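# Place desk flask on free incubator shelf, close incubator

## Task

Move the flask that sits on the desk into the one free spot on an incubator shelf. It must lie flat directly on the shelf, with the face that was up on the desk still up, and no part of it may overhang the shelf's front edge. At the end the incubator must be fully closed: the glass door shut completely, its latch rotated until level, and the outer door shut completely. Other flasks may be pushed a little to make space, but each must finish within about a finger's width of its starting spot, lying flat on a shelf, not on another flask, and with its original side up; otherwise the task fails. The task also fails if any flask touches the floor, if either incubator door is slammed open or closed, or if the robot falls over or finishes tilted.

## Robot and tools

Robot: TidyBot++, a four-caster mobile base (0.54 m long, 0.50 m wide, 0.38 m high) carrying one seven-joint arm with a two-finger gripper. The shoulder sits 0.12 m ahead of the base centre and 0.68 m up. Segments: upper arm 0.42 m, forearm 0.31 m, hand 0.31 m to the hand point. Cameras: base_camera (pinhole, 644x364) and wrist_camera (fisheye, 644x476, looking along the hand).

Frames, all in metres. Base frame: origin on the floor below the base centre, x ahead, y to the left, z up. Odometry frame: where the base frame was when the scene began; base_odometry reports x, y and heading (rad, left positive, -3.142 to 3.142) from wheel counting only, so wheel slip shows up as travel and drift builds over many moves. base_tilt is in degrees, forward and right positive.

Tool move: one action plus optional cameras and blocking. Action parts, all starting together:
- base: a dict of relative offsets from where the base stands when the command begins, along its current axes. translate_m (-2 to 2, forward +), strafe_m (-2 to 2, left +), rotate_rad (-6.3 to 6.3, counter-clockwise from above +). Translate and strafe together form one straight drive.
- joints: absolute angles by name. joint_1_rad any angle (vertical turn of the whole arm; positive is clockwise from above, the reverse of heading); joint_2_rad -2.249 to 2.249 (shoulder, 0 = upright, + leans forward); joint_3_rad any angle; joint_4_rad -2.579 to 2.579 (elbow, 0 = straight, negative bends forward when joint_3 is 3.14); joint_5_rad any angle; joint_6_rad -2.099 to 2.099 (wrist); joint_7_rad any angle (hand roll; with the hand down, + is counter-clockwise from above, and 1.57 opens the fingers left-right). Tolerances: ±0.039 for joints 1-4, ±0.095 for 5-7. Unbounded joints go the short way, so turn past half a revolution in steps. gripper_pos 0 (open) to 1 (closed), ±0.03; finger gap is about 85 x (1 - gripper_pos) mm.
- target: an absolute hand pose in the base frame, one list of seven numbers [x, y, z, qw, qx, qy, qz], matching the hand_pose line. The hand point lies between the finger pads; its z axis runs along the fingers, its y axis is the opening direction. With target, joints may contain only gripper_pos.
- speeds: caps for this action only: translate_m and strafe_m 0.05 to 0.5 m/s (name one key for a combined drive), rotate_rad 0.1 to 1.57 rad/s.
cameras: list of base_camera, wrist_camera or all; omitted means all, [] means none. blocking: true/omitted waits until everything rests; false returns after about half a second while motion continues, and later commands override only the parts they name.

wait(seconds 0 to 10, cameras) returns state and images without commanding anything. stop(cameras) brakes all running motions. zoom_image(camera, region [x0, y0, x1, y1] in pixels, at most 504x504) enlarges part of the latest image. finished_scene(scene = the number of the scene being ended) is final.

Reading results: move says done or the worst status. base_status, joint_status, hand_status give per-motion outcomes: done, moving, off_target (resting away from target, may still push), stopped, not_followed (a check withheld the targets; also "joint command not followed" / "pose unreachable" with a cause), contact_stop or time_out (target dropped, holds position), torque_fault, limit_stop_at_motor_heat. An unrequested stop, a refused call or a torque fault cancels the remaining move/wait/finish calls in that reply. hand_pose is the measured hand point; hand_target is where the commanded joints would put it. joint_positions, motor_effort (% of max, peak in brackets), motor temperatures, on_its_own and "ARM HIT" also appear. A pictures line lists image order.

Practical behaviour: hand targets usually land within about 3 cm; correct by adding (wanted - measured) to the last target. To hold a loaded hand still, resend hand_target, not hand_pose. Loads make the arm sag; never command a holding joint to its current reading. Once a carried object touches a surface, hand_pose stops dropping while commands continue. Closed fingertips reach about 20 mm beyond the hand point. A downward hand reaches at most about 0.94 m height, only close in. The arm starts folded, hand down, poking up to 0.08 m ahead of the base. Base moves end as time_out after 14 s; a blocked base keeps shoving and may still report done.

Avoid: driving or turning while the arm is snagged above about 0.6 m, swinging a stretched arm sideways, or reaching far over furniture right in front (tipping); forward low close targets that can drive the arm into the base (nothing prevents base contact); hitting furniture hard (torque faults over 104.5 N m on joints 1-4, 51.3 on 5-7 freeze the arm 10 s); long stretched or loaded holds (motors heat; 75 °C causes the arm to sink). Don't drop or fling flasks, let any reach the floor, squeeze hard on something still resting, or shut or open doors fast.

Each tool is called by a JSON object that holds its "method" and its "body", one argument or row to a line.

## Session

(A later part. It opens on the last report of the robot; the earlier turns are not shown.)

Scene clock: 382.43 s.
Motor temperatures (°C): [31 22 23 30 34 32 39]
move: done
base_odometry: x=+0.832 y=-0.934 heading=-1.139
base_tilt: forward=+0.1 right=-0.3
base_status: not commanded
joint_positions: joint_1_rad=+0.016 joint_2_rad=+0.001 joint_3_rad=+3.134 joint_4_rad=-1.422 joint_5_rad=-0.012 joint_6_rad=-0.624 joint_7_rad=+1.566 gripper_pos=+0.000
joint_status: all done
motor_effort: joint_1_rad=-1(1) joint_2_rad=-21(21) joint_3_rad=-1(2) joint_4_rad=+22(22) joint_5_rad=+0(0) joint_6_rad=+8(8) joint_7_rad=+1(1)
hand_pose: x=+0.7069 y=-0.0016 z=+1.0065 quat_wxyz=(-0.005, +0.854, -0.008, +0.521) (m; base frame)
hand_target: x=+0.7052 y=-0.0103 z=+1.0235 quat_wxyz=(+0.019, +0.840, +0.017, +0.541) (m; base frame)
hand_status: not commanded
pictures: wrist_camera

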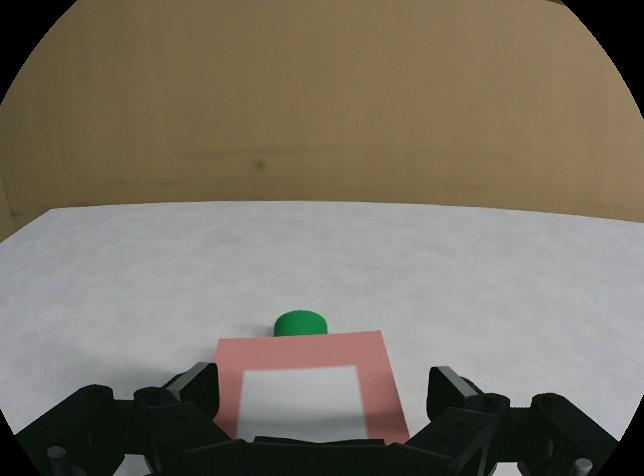

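{"method": "move", "body": {
  "joints": {"joint_2_rad": 0.01, "joint_4_rad": -1.33, "joint_6_rad": -0.72, "joint_7_rad": 1.668},
  "cameras": []
}}

{"method": "move", "body": {
  "base": {"strafe_m": 0.0095},
  "cameras": ["wrist_camera"]
}}

{"method": "zoom_image", "body": {
  "camera": "wrist_camera",
  "region": [180, 320, 460, 470]
}}

Scene clock: 514.33 s.
Motor temperatures (°C): [31 22 23 30 34 32 39]
move: done
base_odometry: x=+0.832 y=-0.934 heading=-1.139
base_tilt: forward=+0.1 right=-0.3
base_status: not commanded
joint_positions: joint_1_rad=+0.016 joint_2_rad=+0.004 joint_3_rad=+3.134 joint_4_rad=-1.344 joint_5_rad=-0.012 joint_6_rad=-0.677 joint_7_rad=+1.593 gripper_pos=+0.000
joint_status: all done
motor_effort: joint_1_rad=+0(1) joint_2_rad=-21(23) joint_3_rad=-1(2) joint_4_rad=+21(23) joint_5_rad=+0(1) joint_6_rad=+8(9) joint_7_rad=+0(1)
hand_pose: x=+0.7069 y=-0.0014 z=+1.0361 quat_wxyz=(+0.002, +0.848, +0.003, +0.530) (m; base frame)
hand_target: x=+0.7040 y=-0.0098 z=+1.0282 quat_wxyz=(+0.025, +0.857, +0.030, +0.514) (m; base frame)
hand_status: not commanded
pictures: none
No camera images: "cameras" was empty.

Scene clock: 514.97 s.
Motor temperatures (°C): [31 22 23 30 34 32 39]
move: done
base_odometry: x=+0.841 y=-0.930 heading=-1.139
base_tilt: forward=+0.0 right=-0.3
base_status: done
joint_positions: joint_1_rad=+0.016 joint_2_rad=+0.004 joint_3_rad=+3.135 joint_4_rad=-1.344 joint_5_rad=-0.012 joint_6_rad=-0.677 joint_7_rad=+1.593 gripper_pos=+0.000
joint_status: not commanded
motor_effort: joint_1_rad=+0(2) joint_2_rad=-21(23) joint_3_rad=+0(3) joint_4_rad=+21(22) joint_5_rad=+0(1) joint_6_rad=+8(8) joint_7_rad=+0(1)
hand_pose: x=+0.7071 y=-0.0019 z=+1.0358 quat_wxyz=(+0.002, +0.848, +0.003, +0.530) (m; base frame)
hand_target: x=+0.7040 y=-0.0098 z=+1.0282 quat_wxyz=(+0.025, +0.857, +0.030, +0.514) (m; base frame)
hand_status: not commanded
pictures: wrist_camera

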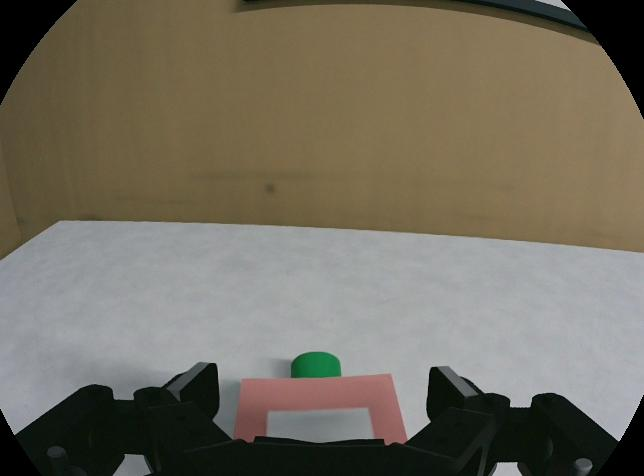

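Scaled by 1.800.

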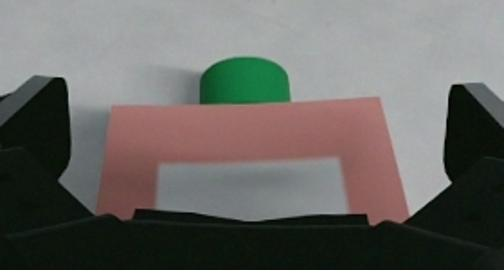

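{"method": "move", "body": {

}}

Scene clock: 563.70 s.
Motor temperatures (°C): [31 22 23 30 34 32 39]
base_odometry: x=+0.841 y=-0.930 heading=-1.139
base_tilt: forward=+0.0 right=-0.3
base_status: done
joint_positions: joint_1_rad=+0.016 joint_2_rad=+0.004 joint_3_rad=+3.135 joint_4_rad=-1.344 joint_5_rad=-0.012 joint_6_rad=-0.677 joint_7_rad=+1.593 gripper_pos=+0.000
joint_status: not commanded
motor_effort: joint_1_rad=+0(2) joint_2_rad=-21(23) joint_3_rad=-1(3) joint_4_rad=+21(22) joint_5_rad=+0(1) joint_6_rad=+8(8) joint_7_rad=+1(1)
hand_pose: x=+0.7071 y=-0.0019 z=+1.0358 quat_wxyz=(+0.003, +0.848, +0.003, +0.530) (m; base frame)
hand_target: x=+0.7040 y=-0.0098 z=+1.0282 quat_wxyz=(+0.025, +0.857, +0.030, +0.514) (m; base frame)
hand_status: not commanded
pictures: base_camera, wrist_camera

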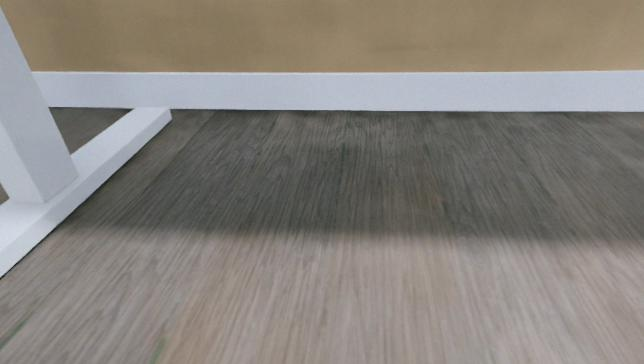

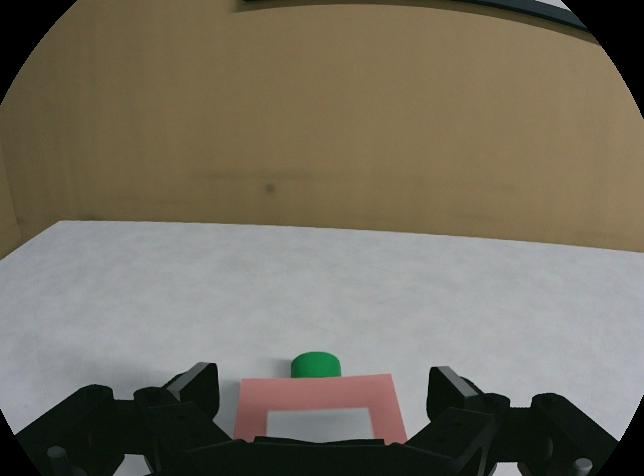

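{"method": "move", "body": {
  "joints": {"joint_1_rad":0.02,"joint_2_rad":0.45,"joint_3_rad":3.145,"joint_4_rad":-0.30,"joint_6_rad":-1.627,"gripper_pos":0.36},
  "cameras": ["wrist_camera"]
}}

{"method": "move", "body": {
  "base": {"translate_m":0.06},
  "speeds": {"translate_m":0.08}
}}

Scene clock: 611.27 s.
Motor temperatures (°C): [31 22 23 30 34 32 39]
move: done
base_odometry: x=+0.841 y=-0.930 heading=-1.139
base_tilt: forward=+0.0 right=-0.3
base_status: not commanded
joint_positions: joint_1_rad=+0.016 joint_2_rad=+0.440 joint_3_rad=+3.135 joint_4_rad=-0.319 joint_5_rad=-0.012 joint_6_rad=-1.572 joint_7_rad=+1.593 gripper_pos=+0.360
joint_status: all done
motor_effort: joint_1_rad=-1(2) joint_2_rad=-31(32) joint_3_rad=-1(2) joint_4_rad=+16(23) joint_5_rad=+0(1) joint_6_rad=+7(9) joint_7_rad=+0(1)
hand_pose: x=+0.7401 y=-0.0023 z=+1.0758 quat_wxyz=(-0.001, +0.919, +0.008, +0.394) (m; base frame)
hand_target: x=+0.7318 y=-0.0083 z=+1.0660 quat_wxyz=(+0.017, +0.927, +0.037, +0.373) (m; base frame)
hand_status: not commanded
pictures: wrist_camera

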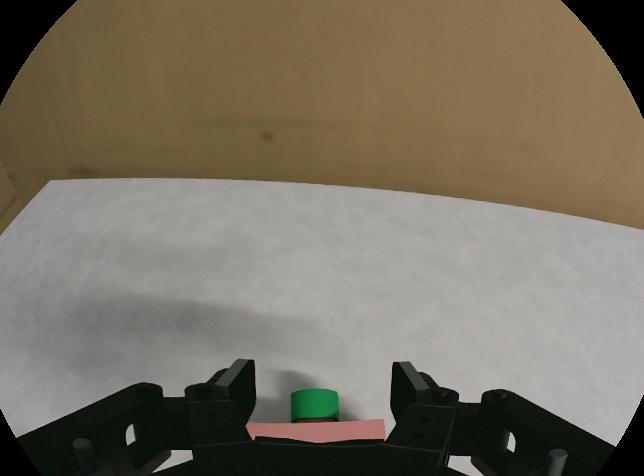

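Scene clock: 612.57 s.
Motor temperatures (°C): [31 22 23 30 34 32 39]
move: done
base_odometry: x=+0.866 y=-0.983 heading=-1.139
base_tilt: forward=+0.0 right=-0.3
base_status: done
joint_positions: joint_1_rad=+0.021 joint_2_rad=+0.278 joint_3_rad=+3.136 joint_4_rad=-0.309 joint_5_rad=-0.012 joint_6_rad=-1.577 joint_7_rad=+1.593 gripper_pos=+0.360
joint_status: not commanded
motor_effort: joint_1_rad=-3(4) joint_2_rad=+9(31) joint_3_rad=-3(4) joint_4_rad=+14(22) joint_5_rad=+0(1) joint_6_rad=+8(8) joint_7_rad=+0(1)
hand_pose: x=+0.6666 y=-0.0041 z=+1.1744 quat_wxyz=(+0.003, +0.883, +0.006, +0.470) (m; base frame)
hand_target: x=+0.7318 y=-0.0083 z=+1.0660 quat_wxyz=(+0.017, +0.927, +0.037, +0.373) (m; base frame)
hand_status: not commanded
pictures: base_camera, wrist_camera

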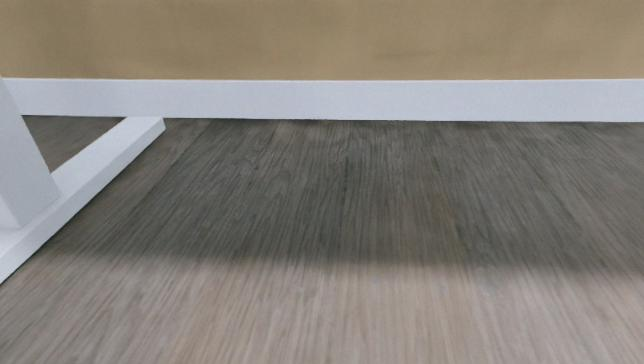

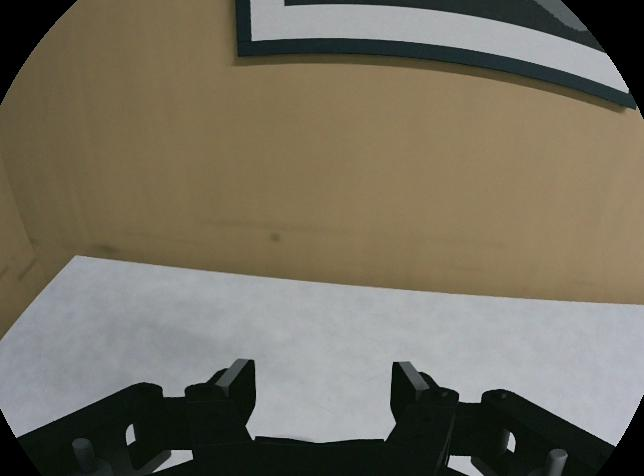

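{"method": "move", "body": {
  "base": {"translate_m":-0.06},
  "speeds": {"translate_m":0.08},
  "cameras": []
}}

{"method": "move", "body": {
  "joints": {"joint_2_rad":0.43,"joint_4_rad":-0.62,"joint_6_rad":-1.18},
  "cameras": ["wrist_camera"]
}}

Scene clock: 644.17 s.
Motor temperatures (°C): [31 22 23 30 34 32 39]
move: done
base_odometry: x=+0.841 y=-0.929 heading=-1.139
base_tilt: forward=+0.0 right=-0.3
base_status: done
joint_positions: joint_1_rad=+0.021 joint_2_rad=+0.460 joint_3_rad=+3.136 joint_4_rad=-0.305 joint_5_rad=-0.012 joint_6_rad=-1.578 joint_7_rad=+1.593 gripper_pos=+0.360
joint_status: not commanded
motor_effort: joint_1_rad=+0(2) joint_2_rad=-33(34) joint_3_rad=-2(3) joint_4_rad=+16(17) joint_5_rad=+0(1) joint_6_rad=+7(8) joint_7_rad=+0(1)
hand_pose: x=+0.7463 y=-0.0058 z=+1.0688 quat_wxyz=(+0.001, +0.921, +0.005, +0.389) (m; base frame)
hand_target: x=+0.7318 y=-0.0083 z=+1.0660 quat_wxyz=(+0.017, +0.927, +0.037, +0.373) (m; base frame)
hand_status: not commanded
pictures: none
No camera images: "cameras" was empty.

Scene clock: 645.93 s.
Motor temperatures (°C): [31 22 23 30 34 32 39]
move: done
base_odometry: x=+0.841 y=-0.929 heading=-1.139
base_tilt: forward=+0.0 right=-0.4
base_status: not commanded
joint_positions: joint_1_rad=+0.021 joint_2_rad=+0.454 joint_3_rad=+3.136 joint_4_rad=-0.609 joint_5_rad=-0.012 joint_6_rad=-1.227 joint_7_rad=+1.593 gripper_pos=+0.360
joint_status: all done
motor_effort: joint_1_rad=-1(1) joint_2_rad=-35(36) joint_3_rad=-1(2) joint_4_rad=+18(20) joint_5_rad=+0(1) joint_6_rad=+7(7) joint_7_rad=+0(1)
hand_pose: x=+0.8123 y=-0.0069 z=+1.0079 quat_wxyz=(+0.001, +0.911, +0.003, +0.413) (m; base frame)
hand_target: x=+0.8131 y=-0.0106 z=+1.0300 quat_wxyz=(+0.021, +0.897, +0.034, +0.440) (m; base frame)
hand_status: not commanded
pictures: wrist_camera

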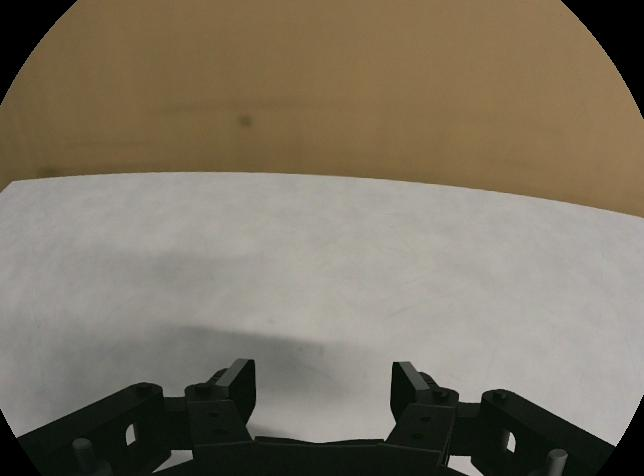

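{"method": "move", "body": {
  "joints": {"joint_2_rad":0.37,"joint_4_rad":-0.81,"joint_6_rad":-1.04},
  "cameras": ["wrist_camera"]
}}

Scene clock: 655.13 s.
Motor temperatures (°C): [31 22 23 30 34 32 39]
move: done
base_odometry: x=+0.841 y=-0.929 heading=-1.139
base_tilt: forward=+0.0 right=-0.4
base_status: not commanded
joint_positions: joint_1_rad=+0.021 joint_2_rad=+0.397 joint_3_rad=+3.136 joint_4_rad=-0.798 joint_5_rad=-0.012 joint_6_rad=-1.088 joint_7_rad=+1.593 gripper_pos=+0.360
joint_status: all done
motor_effort: joint_1_rad=-1(1) joint_2_rad=-34(36) joint_3_rad=-1(2) joint_4_rad=+20(21) joint_5_rad=+0(1) joint_6_rad=+7(8) joint_7_rad=+1(1)
hand_pose: x=+0.8097 y=-0.0069 z=+0.9818 quat_wxyz=(+0.001, +0.909, +0.002, +0.416) (m; base frame)
hand_target: x=+0.8097 y=-0.0109 z=+1.0057 quat_wxyz=(+0.021, +0.895, +0.033, +0.444) (m; base frame)
hand_status: not commanded
pictures: wrist_camera

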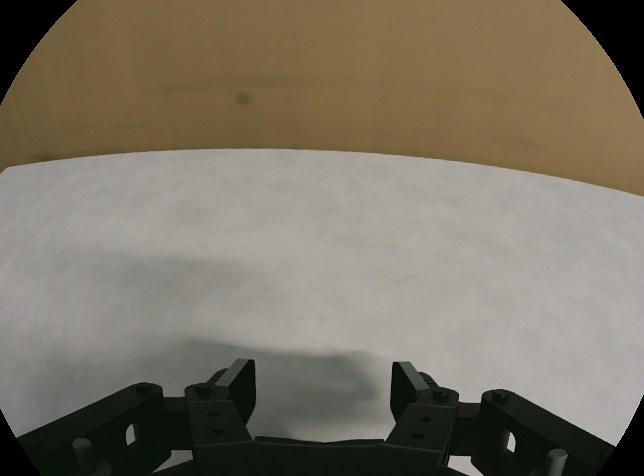

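{"method": "move", "body": {
  "base": {"translate_m":-0.04},
  "speeds": {"translate_m":0.06},
  "cameras": ["wrist_camera"]
}}

Scene clock: 660.67 s.
Motor temperatures (°C): [31 22 23 30 34 32 39]
move: done
base_odometry: x=+0.824 y=-0.892 heading=-1.139
base_tilt: forward=+0.0 right=-0.3
base_status: done
joint_positions: joint_1_rad=+0.021 joint_2_rad=+0.387 joint_3_rad=+3.136 joint_4_rad=-0.799 joint_5_rad=-0.012 joint_6_rad=-1.083 joint_7_rad=+1.593 gripper_pos=+0.360
joint_status: not commanded
motor_effort: joint_1_rad=-1(1) joint_2_rad=-34(38) joint_3_rad=-1(2) joint_4_rad=+20(21) joint_5_rad=+0(1) joint_6_rad=+7(8) joint_7_rad=+1(1)
hand_pose: x=+0.8076 y=-0.0068 z=+0.9891 quat_wxyz=(+0.001, +0.906, +0.002, +0.422) (m; base frame)
hand_target: x=+0.8097 y=-0.0109 z=+1.0057 quat_wxyz=(+0.021, +0.895, +0.033, +0.444) (m; base frame)
hand_status: not commanded
pictures: wrist_camera

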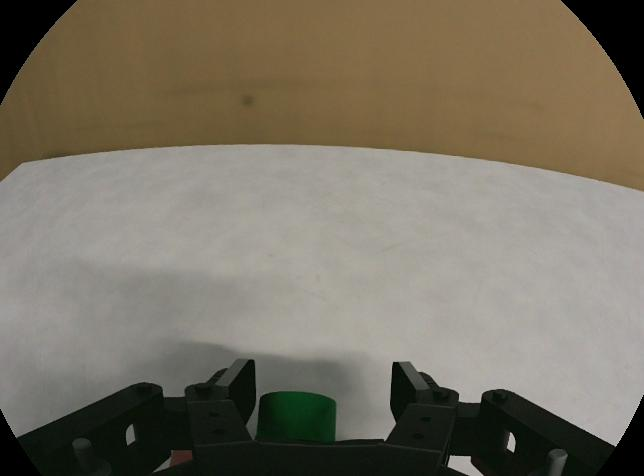

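{"method": "move", "body": {
  "base": {"translate_m":-0.015},
  "speeds": {"translate_m":0.06},
  "cameras": ["wrist_camera"]
}}

Scene clock: 668.30 s.
Motor temperatures (°C): [31 22 23 30 34 32 39]
move: done
base_odometry: x=+0.818 y=-0.878 heading=-1.139
base_tilt: forward=+0.0 right=-0.3
base_status: done
joint_positions: joint_1_rad=+0.021 joint_2_rad=+0.381 joint_3_rad=+3.136 joint_4_rad=-0.800 joint_5_rad=-0.012 joint_6_rad=-1.081 joint_7_rad=+1.593 gripper_pos=+0.360
joint_status: not commanded
motor_effort: joint_1_rad=+1(2) joint_2_rad=-33(37) joint_3_rad=+0(2) joint_4_rad=+19(20) joint_5_rad=+0(1) joint_6_rad=+7(8) joint_7_rad=+0(1)
hand_pose: x=+0.8059 y=-0.0068 z=+0.9935 quat_wxyz=(+0.001, +0.905, +0.002, +0.426) (m; base frame)
hand_target: x=+0.8097 y=-0.0109 z=+1.0057 quat_wxyz=(+0.021, +0.895, +0.033, +0.444) (m; base frame)
hand_status: not commanded
pictures: wrist_camera

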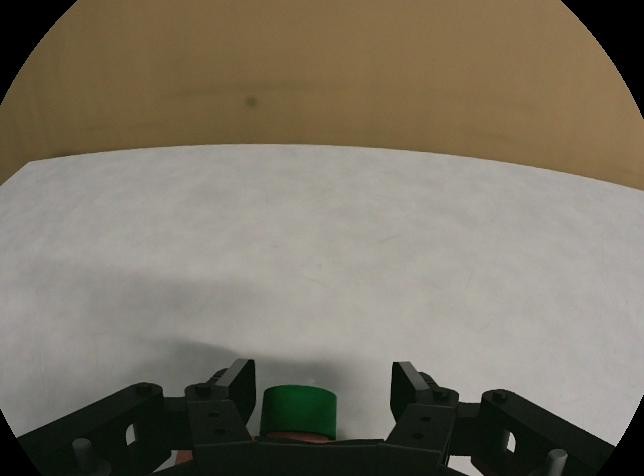

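{"method": "move", "body": {
  "base": {"translate_m":0.02},
  "speeds": {"translate_m":0.06},
  "cameras": []
}}

{"method": "move", "body": {
  "joints": {"joint_2_rad":0.455,"joint_4_rad":-0.61,"joint_6_rad":-1.295},
  "cameras": ["wrist_camera"]
}}

Scene clock: 690.70 s.
Motor temperatures (°C): [31 22 23 30 34 32 39]
move: done
base_odometry: x=+0.826 y=-0.897 heading=-1.139
base_tilt: forward=+0.0 right=-0.3
base_status: done
joint_positions: joint_1_rad=+0.021 joint_2_rad=+0.380 joint_3_rad=+3.136 joint_4_rad=-0.800 joint_5_rad=-0.012 joint_6_rad=-1.081 joint_7_rad=+1.593 gripper_pos=+0.360
joint_status: not commanded
motor_effort: joint_1_rad=+0(2) joint_2_rad=-34(37) joint_3_rad=-1(2) joint_4_rad=+20(20) joint_5_rad=+0(1) joint_6_rad=+7(8) joint_7_rad=+1(1)
hand_pose: x=+0.8056 y=-0.0068 z=+0.9943 quat_wxyz=(+0.001, +0.905, +0.002, +0.426) (m; base frame)
hand_target: x=+0.8097 y=-0.0109 z=+1.0057 quat_wxyz=(+0.021, +0.895, +0.033, +0.444) (m; base frame)
hand_status: not commanded
pictures: none
No camera images: "cameras" was empty.

Scene clock: 691.87 s.
Motor temperatures (°C): [31 22 23 30 34 32 39]
move: done
base_odometry: x=+0.826 y=-0.897 heading=-1.139
base_tilt: forward=+0.0 right=-0.4
base_status: not commanded
joint_positions: joint_1_rad=+0.021 joint_2_rad=+0.446 joint_3_rad=+3.136 joint_4_rad=-0.629 joint_5_rad=-0.012 joint_6_rad=-1.240 joint_7_rad=+1.593 gripper_pos=+0.360
joint_status: all done
motor_effort: joint_1_rad=+0(1) joint_2_rad=-35(35) joint_3_rad=-1(2) joint_4_rad=+19(21) joint_5_rad=+0(1) joint_6_rad=+7(8) joint_7_rad=+1(1)
hand_pose: x=+0.8059 y=-0.0068 z=+0.9996 quat_wxyz=(+0.000, +0.916, +0.003, +0.401) (m; base frame)
hand_target: x=+0.7982 y=-0.0101 z=+0.9911 quat_wxyz=(+0.017, +0.924, +0.035, +0.381) (m; base frame)
hand_status: not commanded
pictures: wrist_camera

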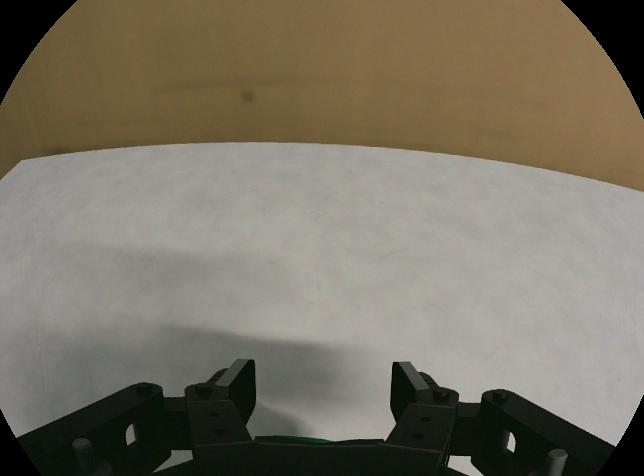

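{"method": "move", "body": {
  "joints": {"joint_2_rad":0.50},
  "cameras": ["wrist_camera"]
}}

Scene clock: 696.80 s.
Motor temperatures (°C): [31 22 23 30 34 32 39]
move: done
base_odometry: x=+0.826 y=-0.897 heading=-1.139
base_tilt: forward=+0.1 right=-0.3
base_status: not commanded
joint_positions: joint_1_rad=+0.021 joint_2_rad=+0.494 joint_3_rad=+3.136 joint_4_rad=-0.621 joint_5_rad=-0.012 joint_6_rad=-1.244 joint_7_rad=+1.594 gripper_pos=+0.360
joint_status: all done
motor_effort: joint_1_rad=+0(1) joint_2_rad=-35(38) joint_3_rad=-1(2) joint_4_rad=+18(20) joint_5_rad=+0(1) joint_6_rad=+6(7) joint_7_rad=+0(1)
hand_pose: x=+0.8200 y=-0.0071 z=+0.9699 quat_wxyz=(+0.000, +0.924, +0.003, +0.381) (m; base frame)
hand_target: x=+0.8114 y=-0.0104 z=+0.9602 quat_wxyz=(+0.016, +0.932, +0.035, +0.360) (m; base frame)
hand_status: not commanded
pictures: wrist_camera

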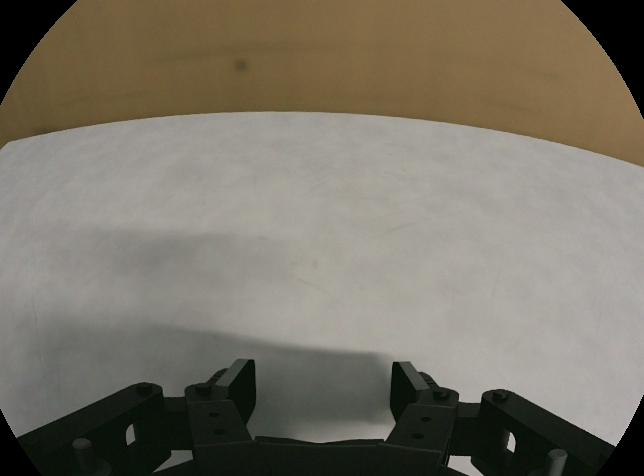

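{"method": "move", "body": {
  "base": {"strafe_m":0.011},
  "speeds": {"strafe_m":0.06},
  "cameras": []
}}

{"method": "move", "body": {
  "base": {"translate_m":-0.035},
  "speeds": {"translate_m":0.06},
  "cameras": ["wrist_camera"]
}}

Scene clock: 704.53 s.
Motor temperatures (°C): [31 22 23 30 34 32 39]
move: done
base_odometry: x=+0.836 y=-0.892 heading=-1.139
base_tilt: forward=+0.1 right=-0.3
base_status: done
joint_positions: joint_1_rad=+0.018 joint_2_rad=+0.494 joint_3_rad=+3.136 joint_4_rad=-0.621 joint_5_rad=-0.012 joint_6_rad=-1.245 joint_7_rad=+1.594 gripper_pos=+0.360
joint_status: not commanded
motor_effort: joint_1_rad=+1(4) joint_2_rad=-36(36) joint_3_rad=-1(3) joint_4_rad=+18(19) joint_5_rad=+0(1) joint_6_rad=+6(7) joint_7_rad=+0(1)
hand_pose: x=+0.8200 y=-0.0048 z=+0.9699 quat_wxyz=(-0.001, +0.924, +0.005, +0.381) (m; base frame)
hand_target: x=+0.8114 y=-0.0104 z=+0.9602 quat_wxyz=(+0.016, +0.932, +0.035, +0.360) (m; base frame)
hand_status: not commanded
pictures: none
No camera images: "cameras" was empty.

Scene clock: 705.60 s.
Motor temperatures (°C): [31 22 23 30 34 32 39]
move: done
base_odometry: x=+0.821 y=-0.860 heading=-1.139
base_tilt: forward=+0.1 right=-0.3
base_status: done
joint_positions: joint_1_rad=+0.018 joint_2_rad=+0.494 joint_3_rad=+3.136 joint_4_rad=-0.620 joint_5_rad=-0.012 joint_6_rad=-1.246 joint_7_rad=+1.594 gripper_pos=+0.360
joint_status: not commanded
motor_effort: joint_1_rad=+0(2) joint_2_rad=-35(37) joint_3_rad=-1(3) joint_4_rad=+18(19) joint_5_rad=+0(1) joint_6_rad=+6(7) joint_7_rad=+1(1)
hand_pose: x=+0.8199 y=-0.0047 z=+0.9699 quat_wxyz=(-0.001, +0.925, +0.005, +0.381) (m; base frame)
hand_target: x=+0.8114 y=-0.0104 z=+0.9602 quat_wxyz=(+0.016, +0.932, +0.035, +0.360) (m; base frame)
hand_status: not commanded
pictures: wrist_camera

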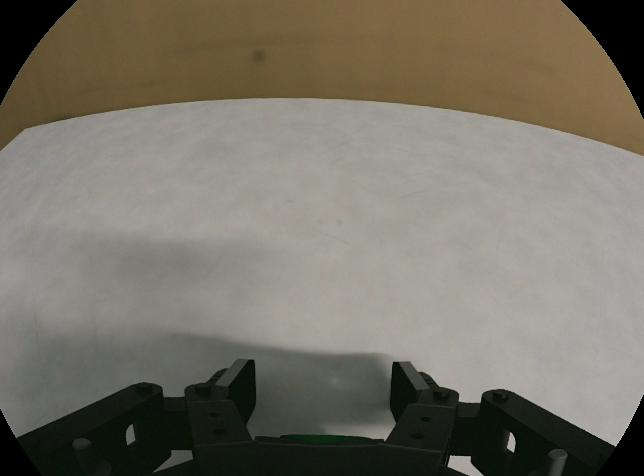

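{"method": "move", "body": {
  "base": {"translate_m":-0.03},
  "speeds": {"translate_m":0.06},
  "cameras": ["wrist_camera"]
}}

{"method": "move", "body": {
  "base": {"translate_m":-0.03},
  "speeds": {"translate_m":0.06},
  "cameras": ["wrist_camera"]
}}

Scene clock: 711.07 s.
Motor temperatures (°C): [31 22 23 30 34 32 39]
move: done
base_odometry: x=+0.809 y=-0.833 heading=-1.139
base_tilt: forward=+0.0 right=-0.4
base_status: done
joint_positions: joint_1_rad=+0.018 joint_2_rad=+0.495 joint_3_rad=+3.136 joint_4_rad=-0.618 joint_5_rad=-0.012 joint_6_rad=-1.247 joint_7_rad=+1.595 gripper_pos=+0.360
joint_status: not commanded
motor_effort: joint_1_rad=+0(1) joint_2_rad=-35(38) joint_3_rad=-1(2) joint_4_rad=+17(18) joint_5_rad=+1(1) joint_6_rad=+6(6) joint_7_rad=+0(1)
hand_pose: x=+0.8200 y=-0.0047 z=+0.9699 quat_wxyz=(-0.001, +0.925, +0.005, +0.381) (m; base frame)
hand_target: x=+0.8114 y=-0.0104 z=+0.9602 quat_wxyz=(+0.016, +0.932, +0.035, +0.360) (m; base frame)
hand_status: not commanded
pictures: wrist_camera

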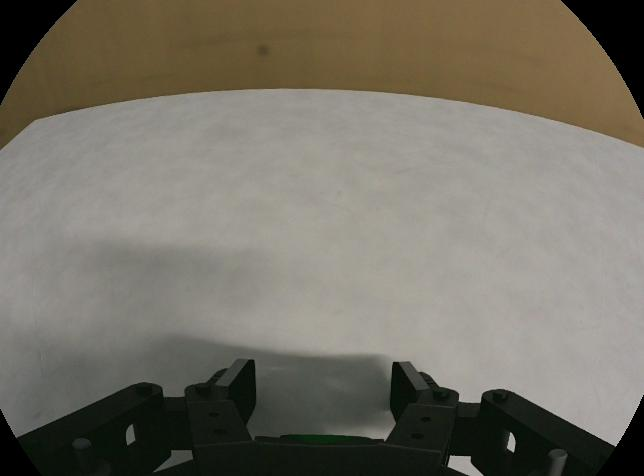

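Scene clock: 712.07 s.
Motor temperatures (°C): [31 22 23 30 34 32 39]
move: done
base_odometry: x=+0.796 y=-0.805 heading=-1.139
base_tilt: forward=+0.0 right=-0.3
base_status: done
joint_positions: joint_1_rad=+0.018 joint_2_rad=+0.496 joint_3_rad=+3.136 joint_4_rad=-0.617 joint_5_rad=-0.012 joint_6_rad=-1.248 joint_7_rad=+1.595 gripper_pos=+0.360
joint_status: not commanded
motor_effort: joint_1_rad=+0(1) joint_2_rad=-34(37) joint_3_rad=-1(2) joint_4_rad=+18(18) joint_5_rad=+0(1) joint_6_rad=+6(6) joint_7_rad=+0(1)
hand_pose: x=+0.8200 y=-0.0047 z=+0.9699 quat_wxyz=(+0.000, +0.925, +0.005, +0.381) (m; base frame)
hand_target: x=+0.8114 y=-0.0104 z=+0.9602 quat_wxyz=(+0.016, +0.932, +0.035, +0.360) (m; base frame)
hand_status: not commanded
pictures: wrist_camera

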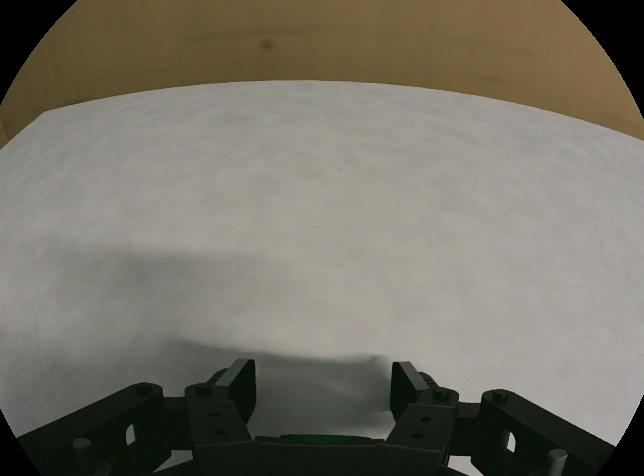

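{"method": "move", "body": {
  "base": {"translate_m":-0.1},
  "speeds": {"translate_m":0.06},
  "cameras": ["wrist_camera"]
}}

{"method": "move", "body": {
  "base": {"translate_m":-0.1},
  "speeds": {"translate_m":0.06}
}}

Scene clock: 722.63 s.
Motor temperatures (°C): [31 22 23 30 34 32 39]
move: done
base_odometry: x=+0.755 y=-0.714 heading=-1.139
base_tilt: forward=+0.1 right=-0.3
base_status: done
joint_positions: joint_1_rad=+0.018 joint_2_rad=+0.496 joint_3_rad=+3.136 joint_4_rad=-0.616 joint_5_rad=-0.012 joint_6_rad=-1.250 joint_7_rad=+1.595 gripper_pos=+0.360
joint_status: not commanded
motor_effort: joint_1_rad=-1(1) joint_2_rad=-35(37) joint_3_rad=-2(2) joint_4_rad=+18(19) joint_5_rad=+0(1) joint_6_rad=+6(7) joint_7_rad=+0(1)
hand_pose: x=+0.8200 y=-0.0047 z=+0.9698 quat_wxyz=(+0.000, +0.925, +0.005, +0.380) (m; base frame)
hand_target: x=+0.8114 y=-0.0104 z=+0.9602 quat_wxyz=(+0.016, +0.932, +0.035, +0.360) (m; base frame)
hand_status: not commanded
pictures: wrist_camera

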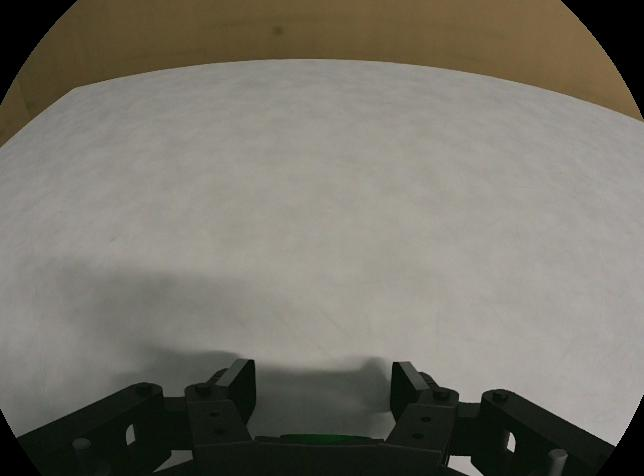

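Scene clock: 724.80 s.
Motor temperatures (°C): [31 22 23 30 34 32 39]
move: done
base_odometry: x=+0.713 y=-0.623 heading=-1.139
base_tilt: forward=+0.0 right=-0.3
base_status: done
joint_positions: joint_1_rad=+0.018 joint_2_rad=+0.497 joint_3_rad=+3.136 joint_4_rad=-0.615 joint_5_rad=-0.012 joint_6_rad=-1.251 joint_7_rad=+1.595 gripper_pos=+0.360
joint_status: not commanded
motor_effort: joint_1_rad=+0(1) joint_2_rad=-35(38) joint_3_rad=-1(2) joint_4_rad=+17(19) joint_5_rad=+0(1) joint_6_rad=+5(7) joint_7_rad=+0(1)
hand_pose: x=+0.8200 y=-0.0047 z=+0.9698 quat_wxyz=(+0.000, +0.925, +0.005, +0.380) (m; base frame)
hand_target: x=+0.8114 y=-0.0104 z=+0.9602 quat_wxyz=(+0.016, +0.932, +0.035, +0.360) (m; base frame)
hand_status: not commanded
pictures: base_camera, wrist_camera

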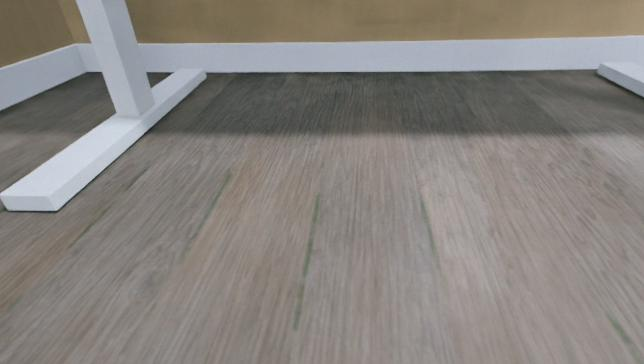

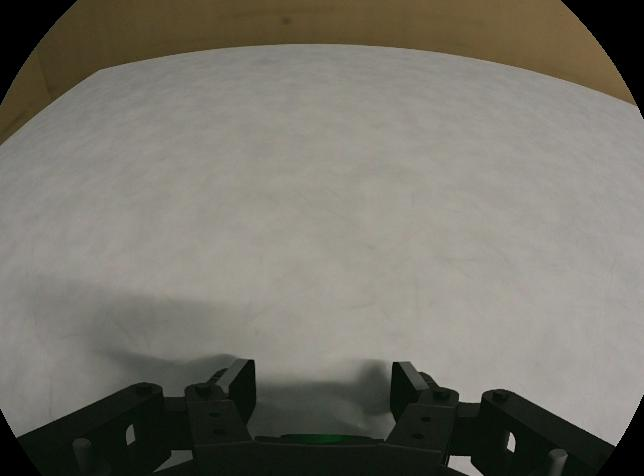

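{"method": "move", "body": {
  "base": {"translate_m":0.02},
  "speeds": {"translate_m":0.06},
  "cameras": []
}}

{"method": "move", "body": {
  "joints": {"joint_2_rad":0.245,"joint_4_rad":-0.71,"joint_6_rad":-1.33},
  "cameras": ["wrist_camera"]
}}

{"method": "move", "body": {
  "base": {"translate_m":-0.25},
  "speeds": {"translate_m":0.2},
  "cameras": ["wrist_camera"]
}}

Scene clock: 738.10 s.
Motor temperatures (°C): [31 22 23 30 34 32 39]
move: done
base_odometry: x=+0.721 y=-0.641 heading=-1.139
base_tilt: forward=+0.0 right=-0.4
base_status: done
joint_positions: joint_1_rad=+0.018 joint_2_rad=+0.497 joint_3_rad=+3.136 joint_4_rad=-0.614 joint_5_rad=-0.012 joint_6_rad=-1.252 joint_7_rad=+1.595 gripper_pos=+0.360
joint_status: not commanded
motor_effort: joint_1_rad=+0(1) joint_2_rad=-35(37) joint_3_rad=-1(2) joint_4_rad=+18(19) joint_5_rad=+0(0) joint_6_rad=+6(7) joint_7_rad=+1(1)
hand_pose: x=+0.8198 y=-0.0047 z=+0.9698 quat_wxyz=(+0.000, +0.925, +0.005, +0.380) (m; base frame)
hand_target: x=+0.8114 y=-0.0104 z=+0.9602 quat_wxyz=(+0.016, +0.932, +0.035, +0.360) (m; base frame)
hand_status: not commanded
pictures: none
No camera images: "cameras" was empty.

Scene clock: 739.77 s.
Motor temperatures (°C): [31 22 23 30 34 32 39]
move: done
base_odometry: x=+0.721 y=-0.641 heading=-1.139
base_tilt: forward=+0.1 right=-0.3
base_status: not commanded
joint_positions: joint_1_rad=+0.018 joint_2_rad=+0.244 joint_3_rad=+3.136 joint_4_rad=-0.699 joint_5_rad=-0.012 joint_6_rad=-1.277 joint_7_rad=+1.595 gripper_pos=+0.360
joint_status: all done
motor_effort: joint_1_rad=+1(1) joint_2_rad=-27(40) joint_3_rad=-1(2) joint_4_rad=+18(20) joint_5_rad=+0(0) joint_6_rad=+7(8) joint_7_rad=+0(1)
hand_pose: x=+0.7231 y=-0.0029 z=+1.0862 quat_wxyz=(+0.001, +0.896, +0.006, +0.444) (m; base frame)
hand_target: x=+0.7129 y=-0.0084 z=+1.0677 quat_wxyz=(+0.019, +0.909, +0.035, +0.415) (m; base frame)
hand_status: not commanded
pictures: wrist_camera

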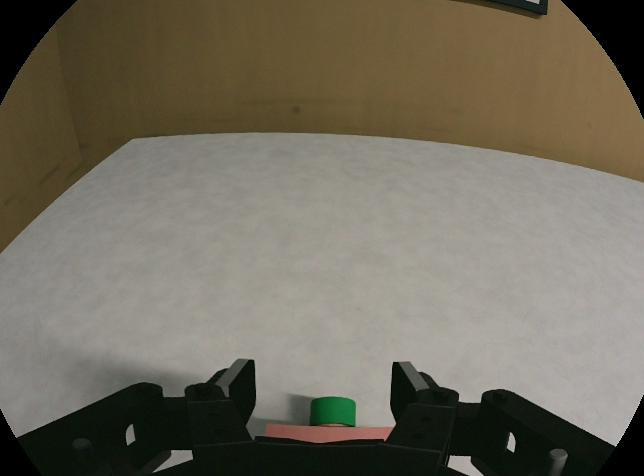

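Scene clock: 741.77 s.
Motor temperatures (°C): [31 22 23 30 34 32 39]
move: done
base_odometry: x=+0.617 y=-0.414 heading=-1.139
base_tilt: forward=+0.1 right=-0.3
base_status: done
joint_positions: joint_1_rad=+0.018 joint_2_rad=+0.248 joint_3_rad=+3.136 joint_4_rad=-0.701 joint_5_rad=-0.012 joint_6_rad=-1.280 joint_7_rad=+1.595 gripper_pos=+0.360
joint_status: not commanded
motor_effort: joint_1_rad=-1(2) joint_2_rad=-27(31) joint_3_rad=-1(2) joint_4_rad=+18(19) joint_5_rad=+0(1) joint_6_rad=+7(8) joint_7_rad=+1(1)
hand_pose: x=+0.7241 y=-0.0029 z=+1.0822 quat_wxyz=(+0.001, +0.898, +0.006, +0.441) (m; base frame)
hand_target: x=+0.7129 y=-0.0084 z=+1.0677 quat_wxyz=(+0.019, +0.909, +0.035, +0.415) (m; base frame)
hand_status: not commanded
pictures: wrist_camera

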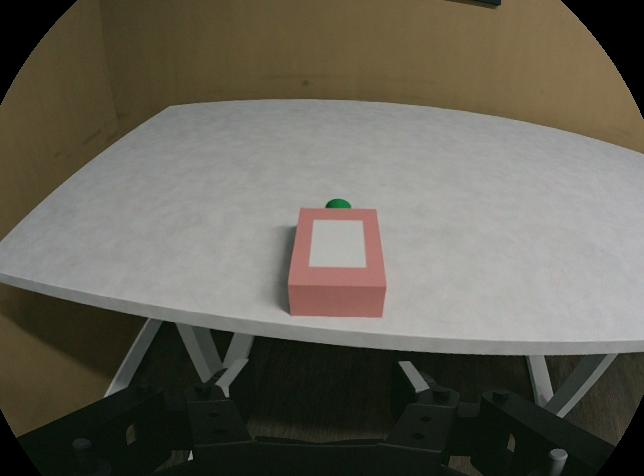

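{"method": "move", "body": {
  "base": {"translate_m":0.25,"strafe_m":-0.006},
  "speeds": {"translate_m":0.2},
  "cameras": ["wrist_camera"]
}}

{"method": "move", "body": {
  "joints": {"joint_2_rad":0.50,"joint_4_rad":-0.60,"joint_6_rad":-1.29},
  "cameras": ["wrist_camera"]
}}

Scene clock: 757.07 s.
Motor temperatures (°C): [31 22 23 30 34 32 39]
move: done
base_odometry: x=+0.716 y=-0.644 heading=-1.139
base_tilt: forward=+0.1 right=-0.3
base_status: done
joint_positions: joint_1_rad=+0.018 joint_2_rad=+0.254 joint_3_rad=+3.136 joint_4_rad=-0.702 joint_5_rad=-0.012 joint_6_rad=-1.281 joint_7_rad=+1.595 gripper_pos=+0.360
joint_status: not commanded
motor_effort: joint_1_rad=+0(2) joint_2_rad=-28(31) joint_3_rad=-1(2) joint_4_rad=+18(19) joint_5_rad=+0(1) joint_6_rad=+7(8) joint_7_rad=+1(1)
hand_pose: x=+0.7260 y=-0.0033 z=+1.0782 quat_wxyz=(+0.001, +0.899, +0.006, +0.437) (m; base frame)
hand_target: x=+0.7129 y=-0.0084 z=+1.0677 quat_wxyz=(+0.019, +0.909, +0.035, +0.415) (m; base frame)
hand_status: not commanded
pictures: wrist_camera

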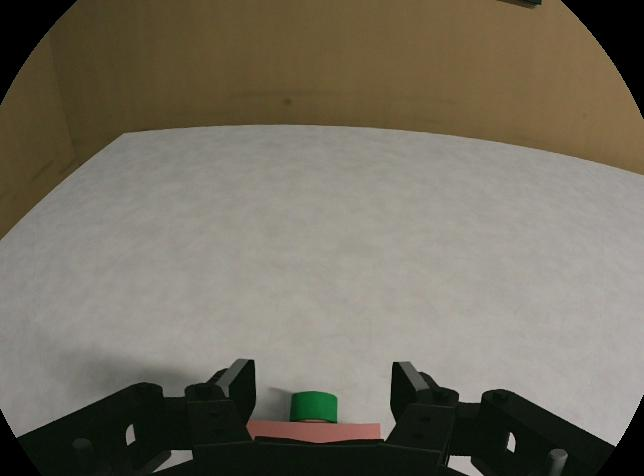

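Scene clock: 758.37 s.
Motor temperatures (°C): [31 22 23 30 34 32 39]
move: done
base_odometry: x=+0.716 y=-0.644 heading=-1.139
base_tilt: forward=+0.1 right=-0.3
base_status: not commanded
joint_positions: joint_1_rad=+0.018 joint_2_rad=+0.491 joint_3_rad=+3.136 joint_4_rad=-0.610 joint_5_rad=-0.012 joint_6_rad=-1.276 joint_7_rad=+1.596 gripper_pos=+0.360
joint_status: all done
motor_effort: joint_1_rad=+0(1) joint_2_rad=-35(38) joint_3_rad=-2(3) joint_4_rad=+18(20) joint_5_rad=+0(2) joint_6_rad=+6(8) joint_7_rad=+0(1)
hand_pose: x=+0.8132 y=-0.0052 z=+0.9700 quat_wxyz=(+0.000, +0.928, +0.006, +0.373) (m; base frame)
hand_target: x=+0.8134 y=-0.0104 z=+0.9662 quat_wxyz=(+0.017, +0.930, +0.035, +0.367) (m; base frame)
hand_status: not commanded
pictures: wrist_camera

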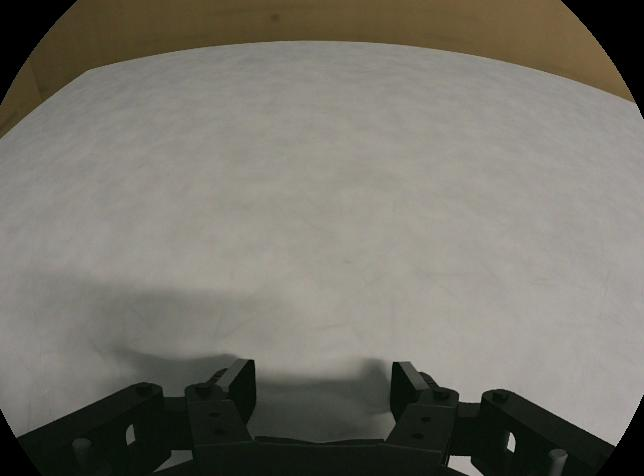

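{"method": "move", "body": {
  "base": {"translate_m":-0.08,"strafe_m":0.004},
  "speeds": {"translate_m":0.06},
  "cameras": ["wrist_camera"]
}}

{"method": "move", "body": {
  "base": {"translate_m":0.02},
  "speeds": {"translate_m":0.06},
  "cameras": []
}}

{"method": "move", "body": {
  "joints": {"joint_2_rad":0.245,"joint_4_rad":-0.71,"joint_6_rad":-1.33},
  "cameras": ["wrist_camera"]
}}

{"method": "move", "body": {
  "base": {"translate_m":-0.25},
  "speeds": {"translate_m":0.2},
  "cameras": ["wrist_camera"]
}}

Scene clock: 769.90 s.
Motor temperatures (°C): [31 22 23 30 34 32 39]
move: done
base_odometry: x=+0.686 y=-0.569 heading=-1.139
base_tilt: forward=+0.0 right=-0.3
base_status: done
joint_positions: joint_1_rad=+0.018 joint_2_rad=+0.493 joint_3_rad=+3.136 joint_4_rad=-0.608 joint_5_rad=-0.012 joint_6_rad=-1.276 joint_7_rad=+1.596 gripper_pos=+0.360
joint_status: not commanded
motor_effort: joint_1_rad=-1(2) joint_2_rad=-34(38) joint_3_rad=-1(2) joint_4_rad=+18(19) joint_5_rad=+0(1) joint_6_rad=+6(7) joint_7_rad=+1(1)
hand_pose: x=+0.8139 y=-0.0052 z=+0.9699 quat_wxyz=(+0.000, +0.928, +0.006, +0.373) (m; base frame)
hand_target: x=+0.8134 y=-0.0104 z=+0.9662 quat_wxyz=(+0.017, +0.930, +0.035, +0.367) (m; base frame)
hand_status: not commanded
pictures: wrist_camera

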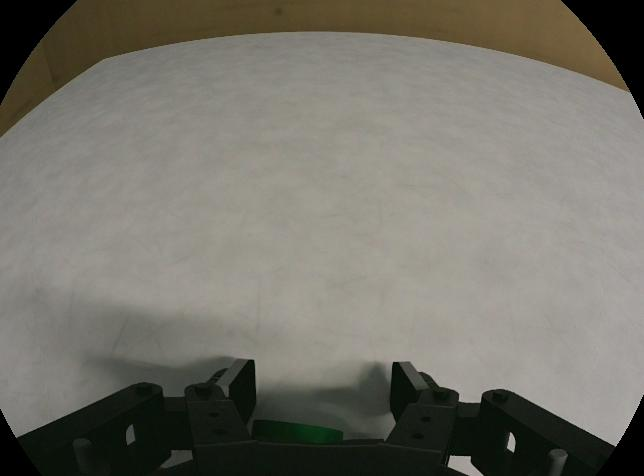

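Scene clock: 770.63 s.
Motor temperatures (°C): [31 22 23 30 34 32 39]
move: done
base_odometry: x=+0.695 y=-0.587 heading=-1.139
base_tilt: forward=+0.1 right=-0.3
base_status: done
joint_positions: joint_1_rad=+0.019 joint_2_rad=+0.494 joint_3_rad=+3.136 joint_4_rad=-0.607 joint_5_rad=-0.012 joint_6_rad=-1.276 joint_7_rad=+1.597 gripper_pos=+0.360
joint_status: not commanded
motor_effort: joint_1_rad=-1(2) joint_2_rad=-34(37) joint_3_rad=-1(2) joint_4_rad=+18(19) joint_5_rad=+0(1) joint_6_rad=+6(7) joint_7_rad=+0(1)
hand_pose: x=+0.8142 y=-0.0053 z=+0.9699 quat_wxyz=(+0.000, +0.928, +0.006, +0.373) (m; base frame)
hand_target: x=+0.8134 y=-0.0104 z=+0.9662 quat_wxyz=(+0.017, +0.930, +0.035, +0.367) (m; base frame)
hand_status: not commanded
pictures: none
No camera images: "cameras" was empty.

Scene clock: 772.30 s.
Motor temperatures (°C): [31 22 23 30 34 32 39]
move: done
base_odometry: x=+0.695 y=-0.587 heading=-1.139
base_tilt: forward=+0.0 right=-0.3
base_status: not commanded
joint_positions: joint_1_rad=+0.019 joint_2_rad=+0.245 joint_3_rad=+3.136 joint_4_rad=-0.699 joint_5_rad=-0.012 joint_6_rad=-1.279 joint_7_rad=+1.597 gripper_pos=+0.360
joint_status: all done
motor_effort: joint_1_rad=-1(1) joint_2_rad=-27(40) joint_3_rad=-1(2) joint_4_rad=+18(21) joint_5_rad=+0(1) joint_6_rad=+7(8) joint_7_rad=+0(1)
hand_pose: x=+0.7228 y=-0.0036 z=+1.0857 quat_wxyz=(+0.002, +0.896, +0.006, +0.443) (m; base frame)
hand_target: x=+0.7129 y=-0.0084 z=+1.0677 quat_wxyz=(+0.019, +0.909, +0.035, +0.415) (m; base frame)
hand_status: not commanded
pictures: wrist_camera

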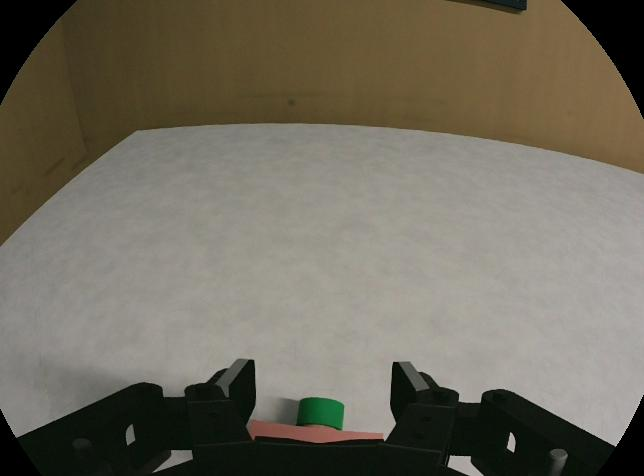

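Scene clock: 774.30 s.
Motor temperatures (°C): [31 22 23 30 34 32 39]
move: done
base_odometry: x=+0.590 y=-0.360 heading=-1.139
base_tilt: forward=+0.0 right=-0.3
base_status: done
joint_positions: joint_1_rad=+0.019 joint_2_rad=+0.248 joint_3_rad=+3.136 joint_4_rad=-0.701 joint_5_rad=-0.012 joint_6_rad=-1.281 joint_7_rad=+1.597 gripper_pos=+0.360
joint_status: not commanded
motor_effort: joint_1_rad=-1(2) joint_2_rad=-26(31) joint_3_rad=-2(2) joint_4_rad=+18(19) joint_5_rad=+0(1) joint_6_rad=+7(8) joint_7_rad=+1(1)
hand_pose: x=+0.7238 y=-0.0036 z=+1.0824 quat_wxyz=(+0.002, +0.898, +0.006, +0.441) (m; base frame)
hand_target: x=+0.7129 y=-0.0084 z=+1.0677 quat_wxyz=(+0.019, +0.909, +0.035, +0.415) (m; base frame)
hand_status: not commanded
pictures: wrist_camera

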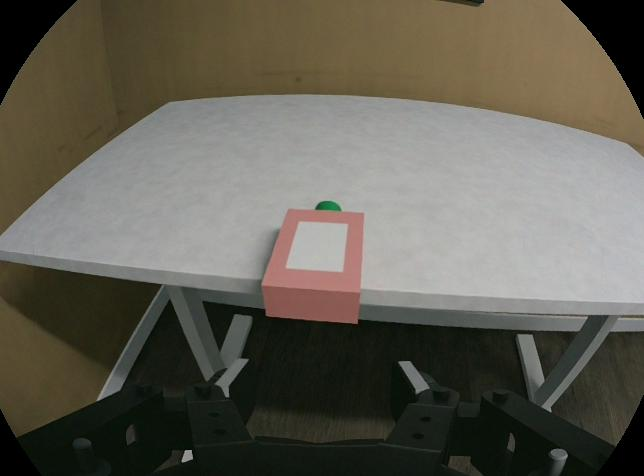

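{"method": "move", "body": {
  "base": {"translate_m":-0.05},
  "speeds": {"translate_m":0.2},
  "cameras": []
}}

{"method": "move", "body": {
  "base": {"rotate_rad":-0.15},
  "cameras": []
}}

{"method": "move", "body": {
  "base": {"strafe_m":0.13},
  "speeds": {"strafe_m":0.2},
  "cameras": ["wrist_camera"]
}}

{"method": "move", "body": {
  "joints": {"joint_2_rad":0.01,"joint_4_rad":-1.993,"joint_6_rad":0.482,"joint_7_rad":-0.05,"gripper_pos":0},
  "cameras": ["wrist_camera"]
}}

Scene clock: 825.53 s.
Motor temperatures (°C): [31 22 23 29 34 32 39]
move: done
base_odometry: x=+0.569 y=-0.314 heading=-1.139
base_tilt: forward=+0.0 right=-0.3
base_status: done
joint_positions: joint_1_rad=+0.019 joint_2_rad=+0.244 joint_3_rad=+3.136 joint_4_rad=-0.702 joint_5_rad=-0.012 joint_6_rad=-1.283 joint_7_rad=+1.597 gripper_pos=+0.360
joint_status: not commanded
motor_effort: joint_1_rad=+0(1) joint_2_rad=-27(31) joint_3_rad=-1(2) joint_4_rad=+18(19) joint_5_rad=+0(1) joint_6_rad=+7(8) joint_7_rad=+0(1)
hand_pose: x=+0.7218 y=-0.0036 z=+1.0836 quat_wxyz=(+0.002, +0.898, +0.006, +0.441) (m; base frame)
hand_target: x=+0.7129 y=-0.0084 z=+1.0677 quat_wxyz=(+0.019, +0.909, +0.035, +0.415) (m; base frame)
hand_status: not commanded
pictures: none
No camera images: "cameras" was empty.

Scene clock: 826.67 s.
Motor temperatures (°C): [31 22 23 29 34 32 39]
move: done
base_odometry: x=+0.569 y=-0.314 heading=-1.290
base_tilt: forward=+0.0 right=-0.3
base_status: done
joint_positions: joint_1_rad=+0.024 joint_2_rad=+0.244 joint_3_rad=+3.141 joint_4_rad=-0.702 joint_5_rad=-0.012 joint_6_rad=-1.283 joint_7_rad=+1.597 gripper_pos=+0.360
joint_status: not commanded
motor_effort: joint_1_rad=-1(4) joint_2_rad=-27(28) joint_3_rad=-2(4) joint_4_rad=+18(19) joint_5_rad=+0(1) joint_6_rad=+7(8) joint_7_rad=+0(1)
hand_pose: x=+0.7218 y=-0.0094 z=+1.0835 quat_wxyz=(+0.005, +0.898, +0.002, +0.441) (m; base frame)
hand_target: x=+0.7129 y=-0.0084 z=+1.0677 quat_wxyz=(+0.019, +0.909, +0.035, +0.415) (m; base frame)
hand_status: not commanded
pictures: none
No camera images: "cameras" was empty.

Scene clock: 828.07 s.
Motor temperatures (°C): [31 22 23 29 34 32 39]
move: done
base_odometry: x=+0.694 y=-0.278 heading=-1.290
base_tilt: forward=+0.0 right=-0.3
base_status: done
joint_positions: joint_1_rad=+0.021 joint_2_rad=+0.244 joint_3_rad=+3.141 joint_4_rad=-0.702 joint_5_rad=-0.012 joint_6_rad=-1.283 joint_7_rad=+1.597 gripper_pos=+0.360
joint_status: not commanded
motor_effort: joint_1_rad=+0(3) joint_2_rad=-27(28) joint_3_rad=-1(3) joint_4_rad=+18(18) joint_5_rad=+0(1) joint_6_rad=+7(8) joint_7_rad=+1(1)
hand_pose: x=+0.7219 y=-0.0077 z=+1.0834 quat_wxyz=(+0.004, +0.898, +0.003, +0.441) (m; base frame)
hand_target: x=+0.7129 y=-0.0084 z=+1.0677 quat_wxyz=(+0.019, +0.909, +0.035, +0.415) (m; base frame)
hand_status: not commanded
pictures: wrist_camera

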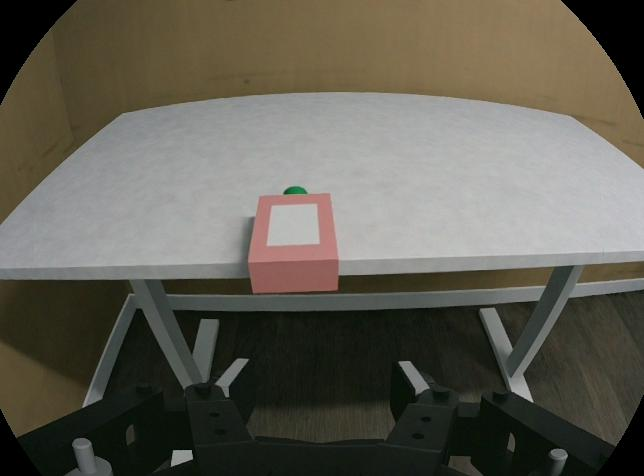

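Scene clock: 831.07 s.
Motor temperatures (°C): [31 22 23 29 34 32 39]
move: done
base_odometry: x=+0.694 y=-0.278 heading=-1.290
base_tilt: forward=+0.0 right=-0.4
base_status: not commanded
joint_positions: joint_1_rad=+0.021 joint_2_rad=+0.032 joint_3_rad=+3.141 joint_4_rad=-1.981 joint_5_rad=-0.012 joint_6_rad=+0.436 joint_7_rad=+0.027 gripper_pos=+0.000
joint_status: all done
motor_effort: joint_1_rad=+0(1) joint_2_rad=-21(29) joint_3_rad=+0(2) joint_4_rad=+20(22) joint_5_rad=+0(1) joint_6_rad=+9(10) joint_7_rad=+1(2)
hand_pose: x=+0.7278 y=-0.0131 z=+0.9658 quat_wxyz=(-0.488, +0.499, -0.504, +0.509) (m; base frame)
hand_target: x=+0.7194 y=-0.0145 z=+0.9864 quat_wxyz=(-0.520, +0.465, -0.509, +0.504) (m; base frame)
hand_status: not commanded
pictures: wrist_camera

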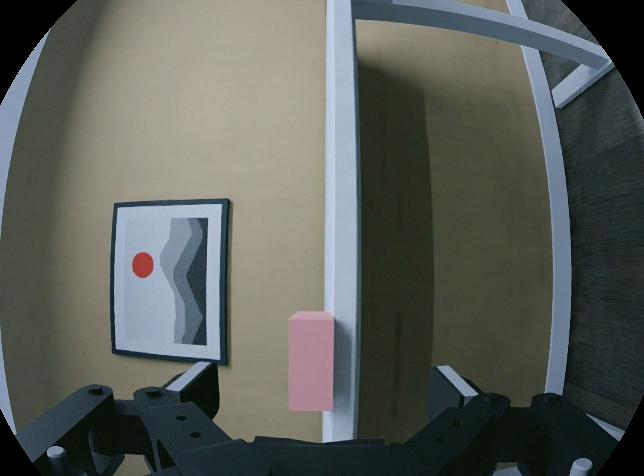

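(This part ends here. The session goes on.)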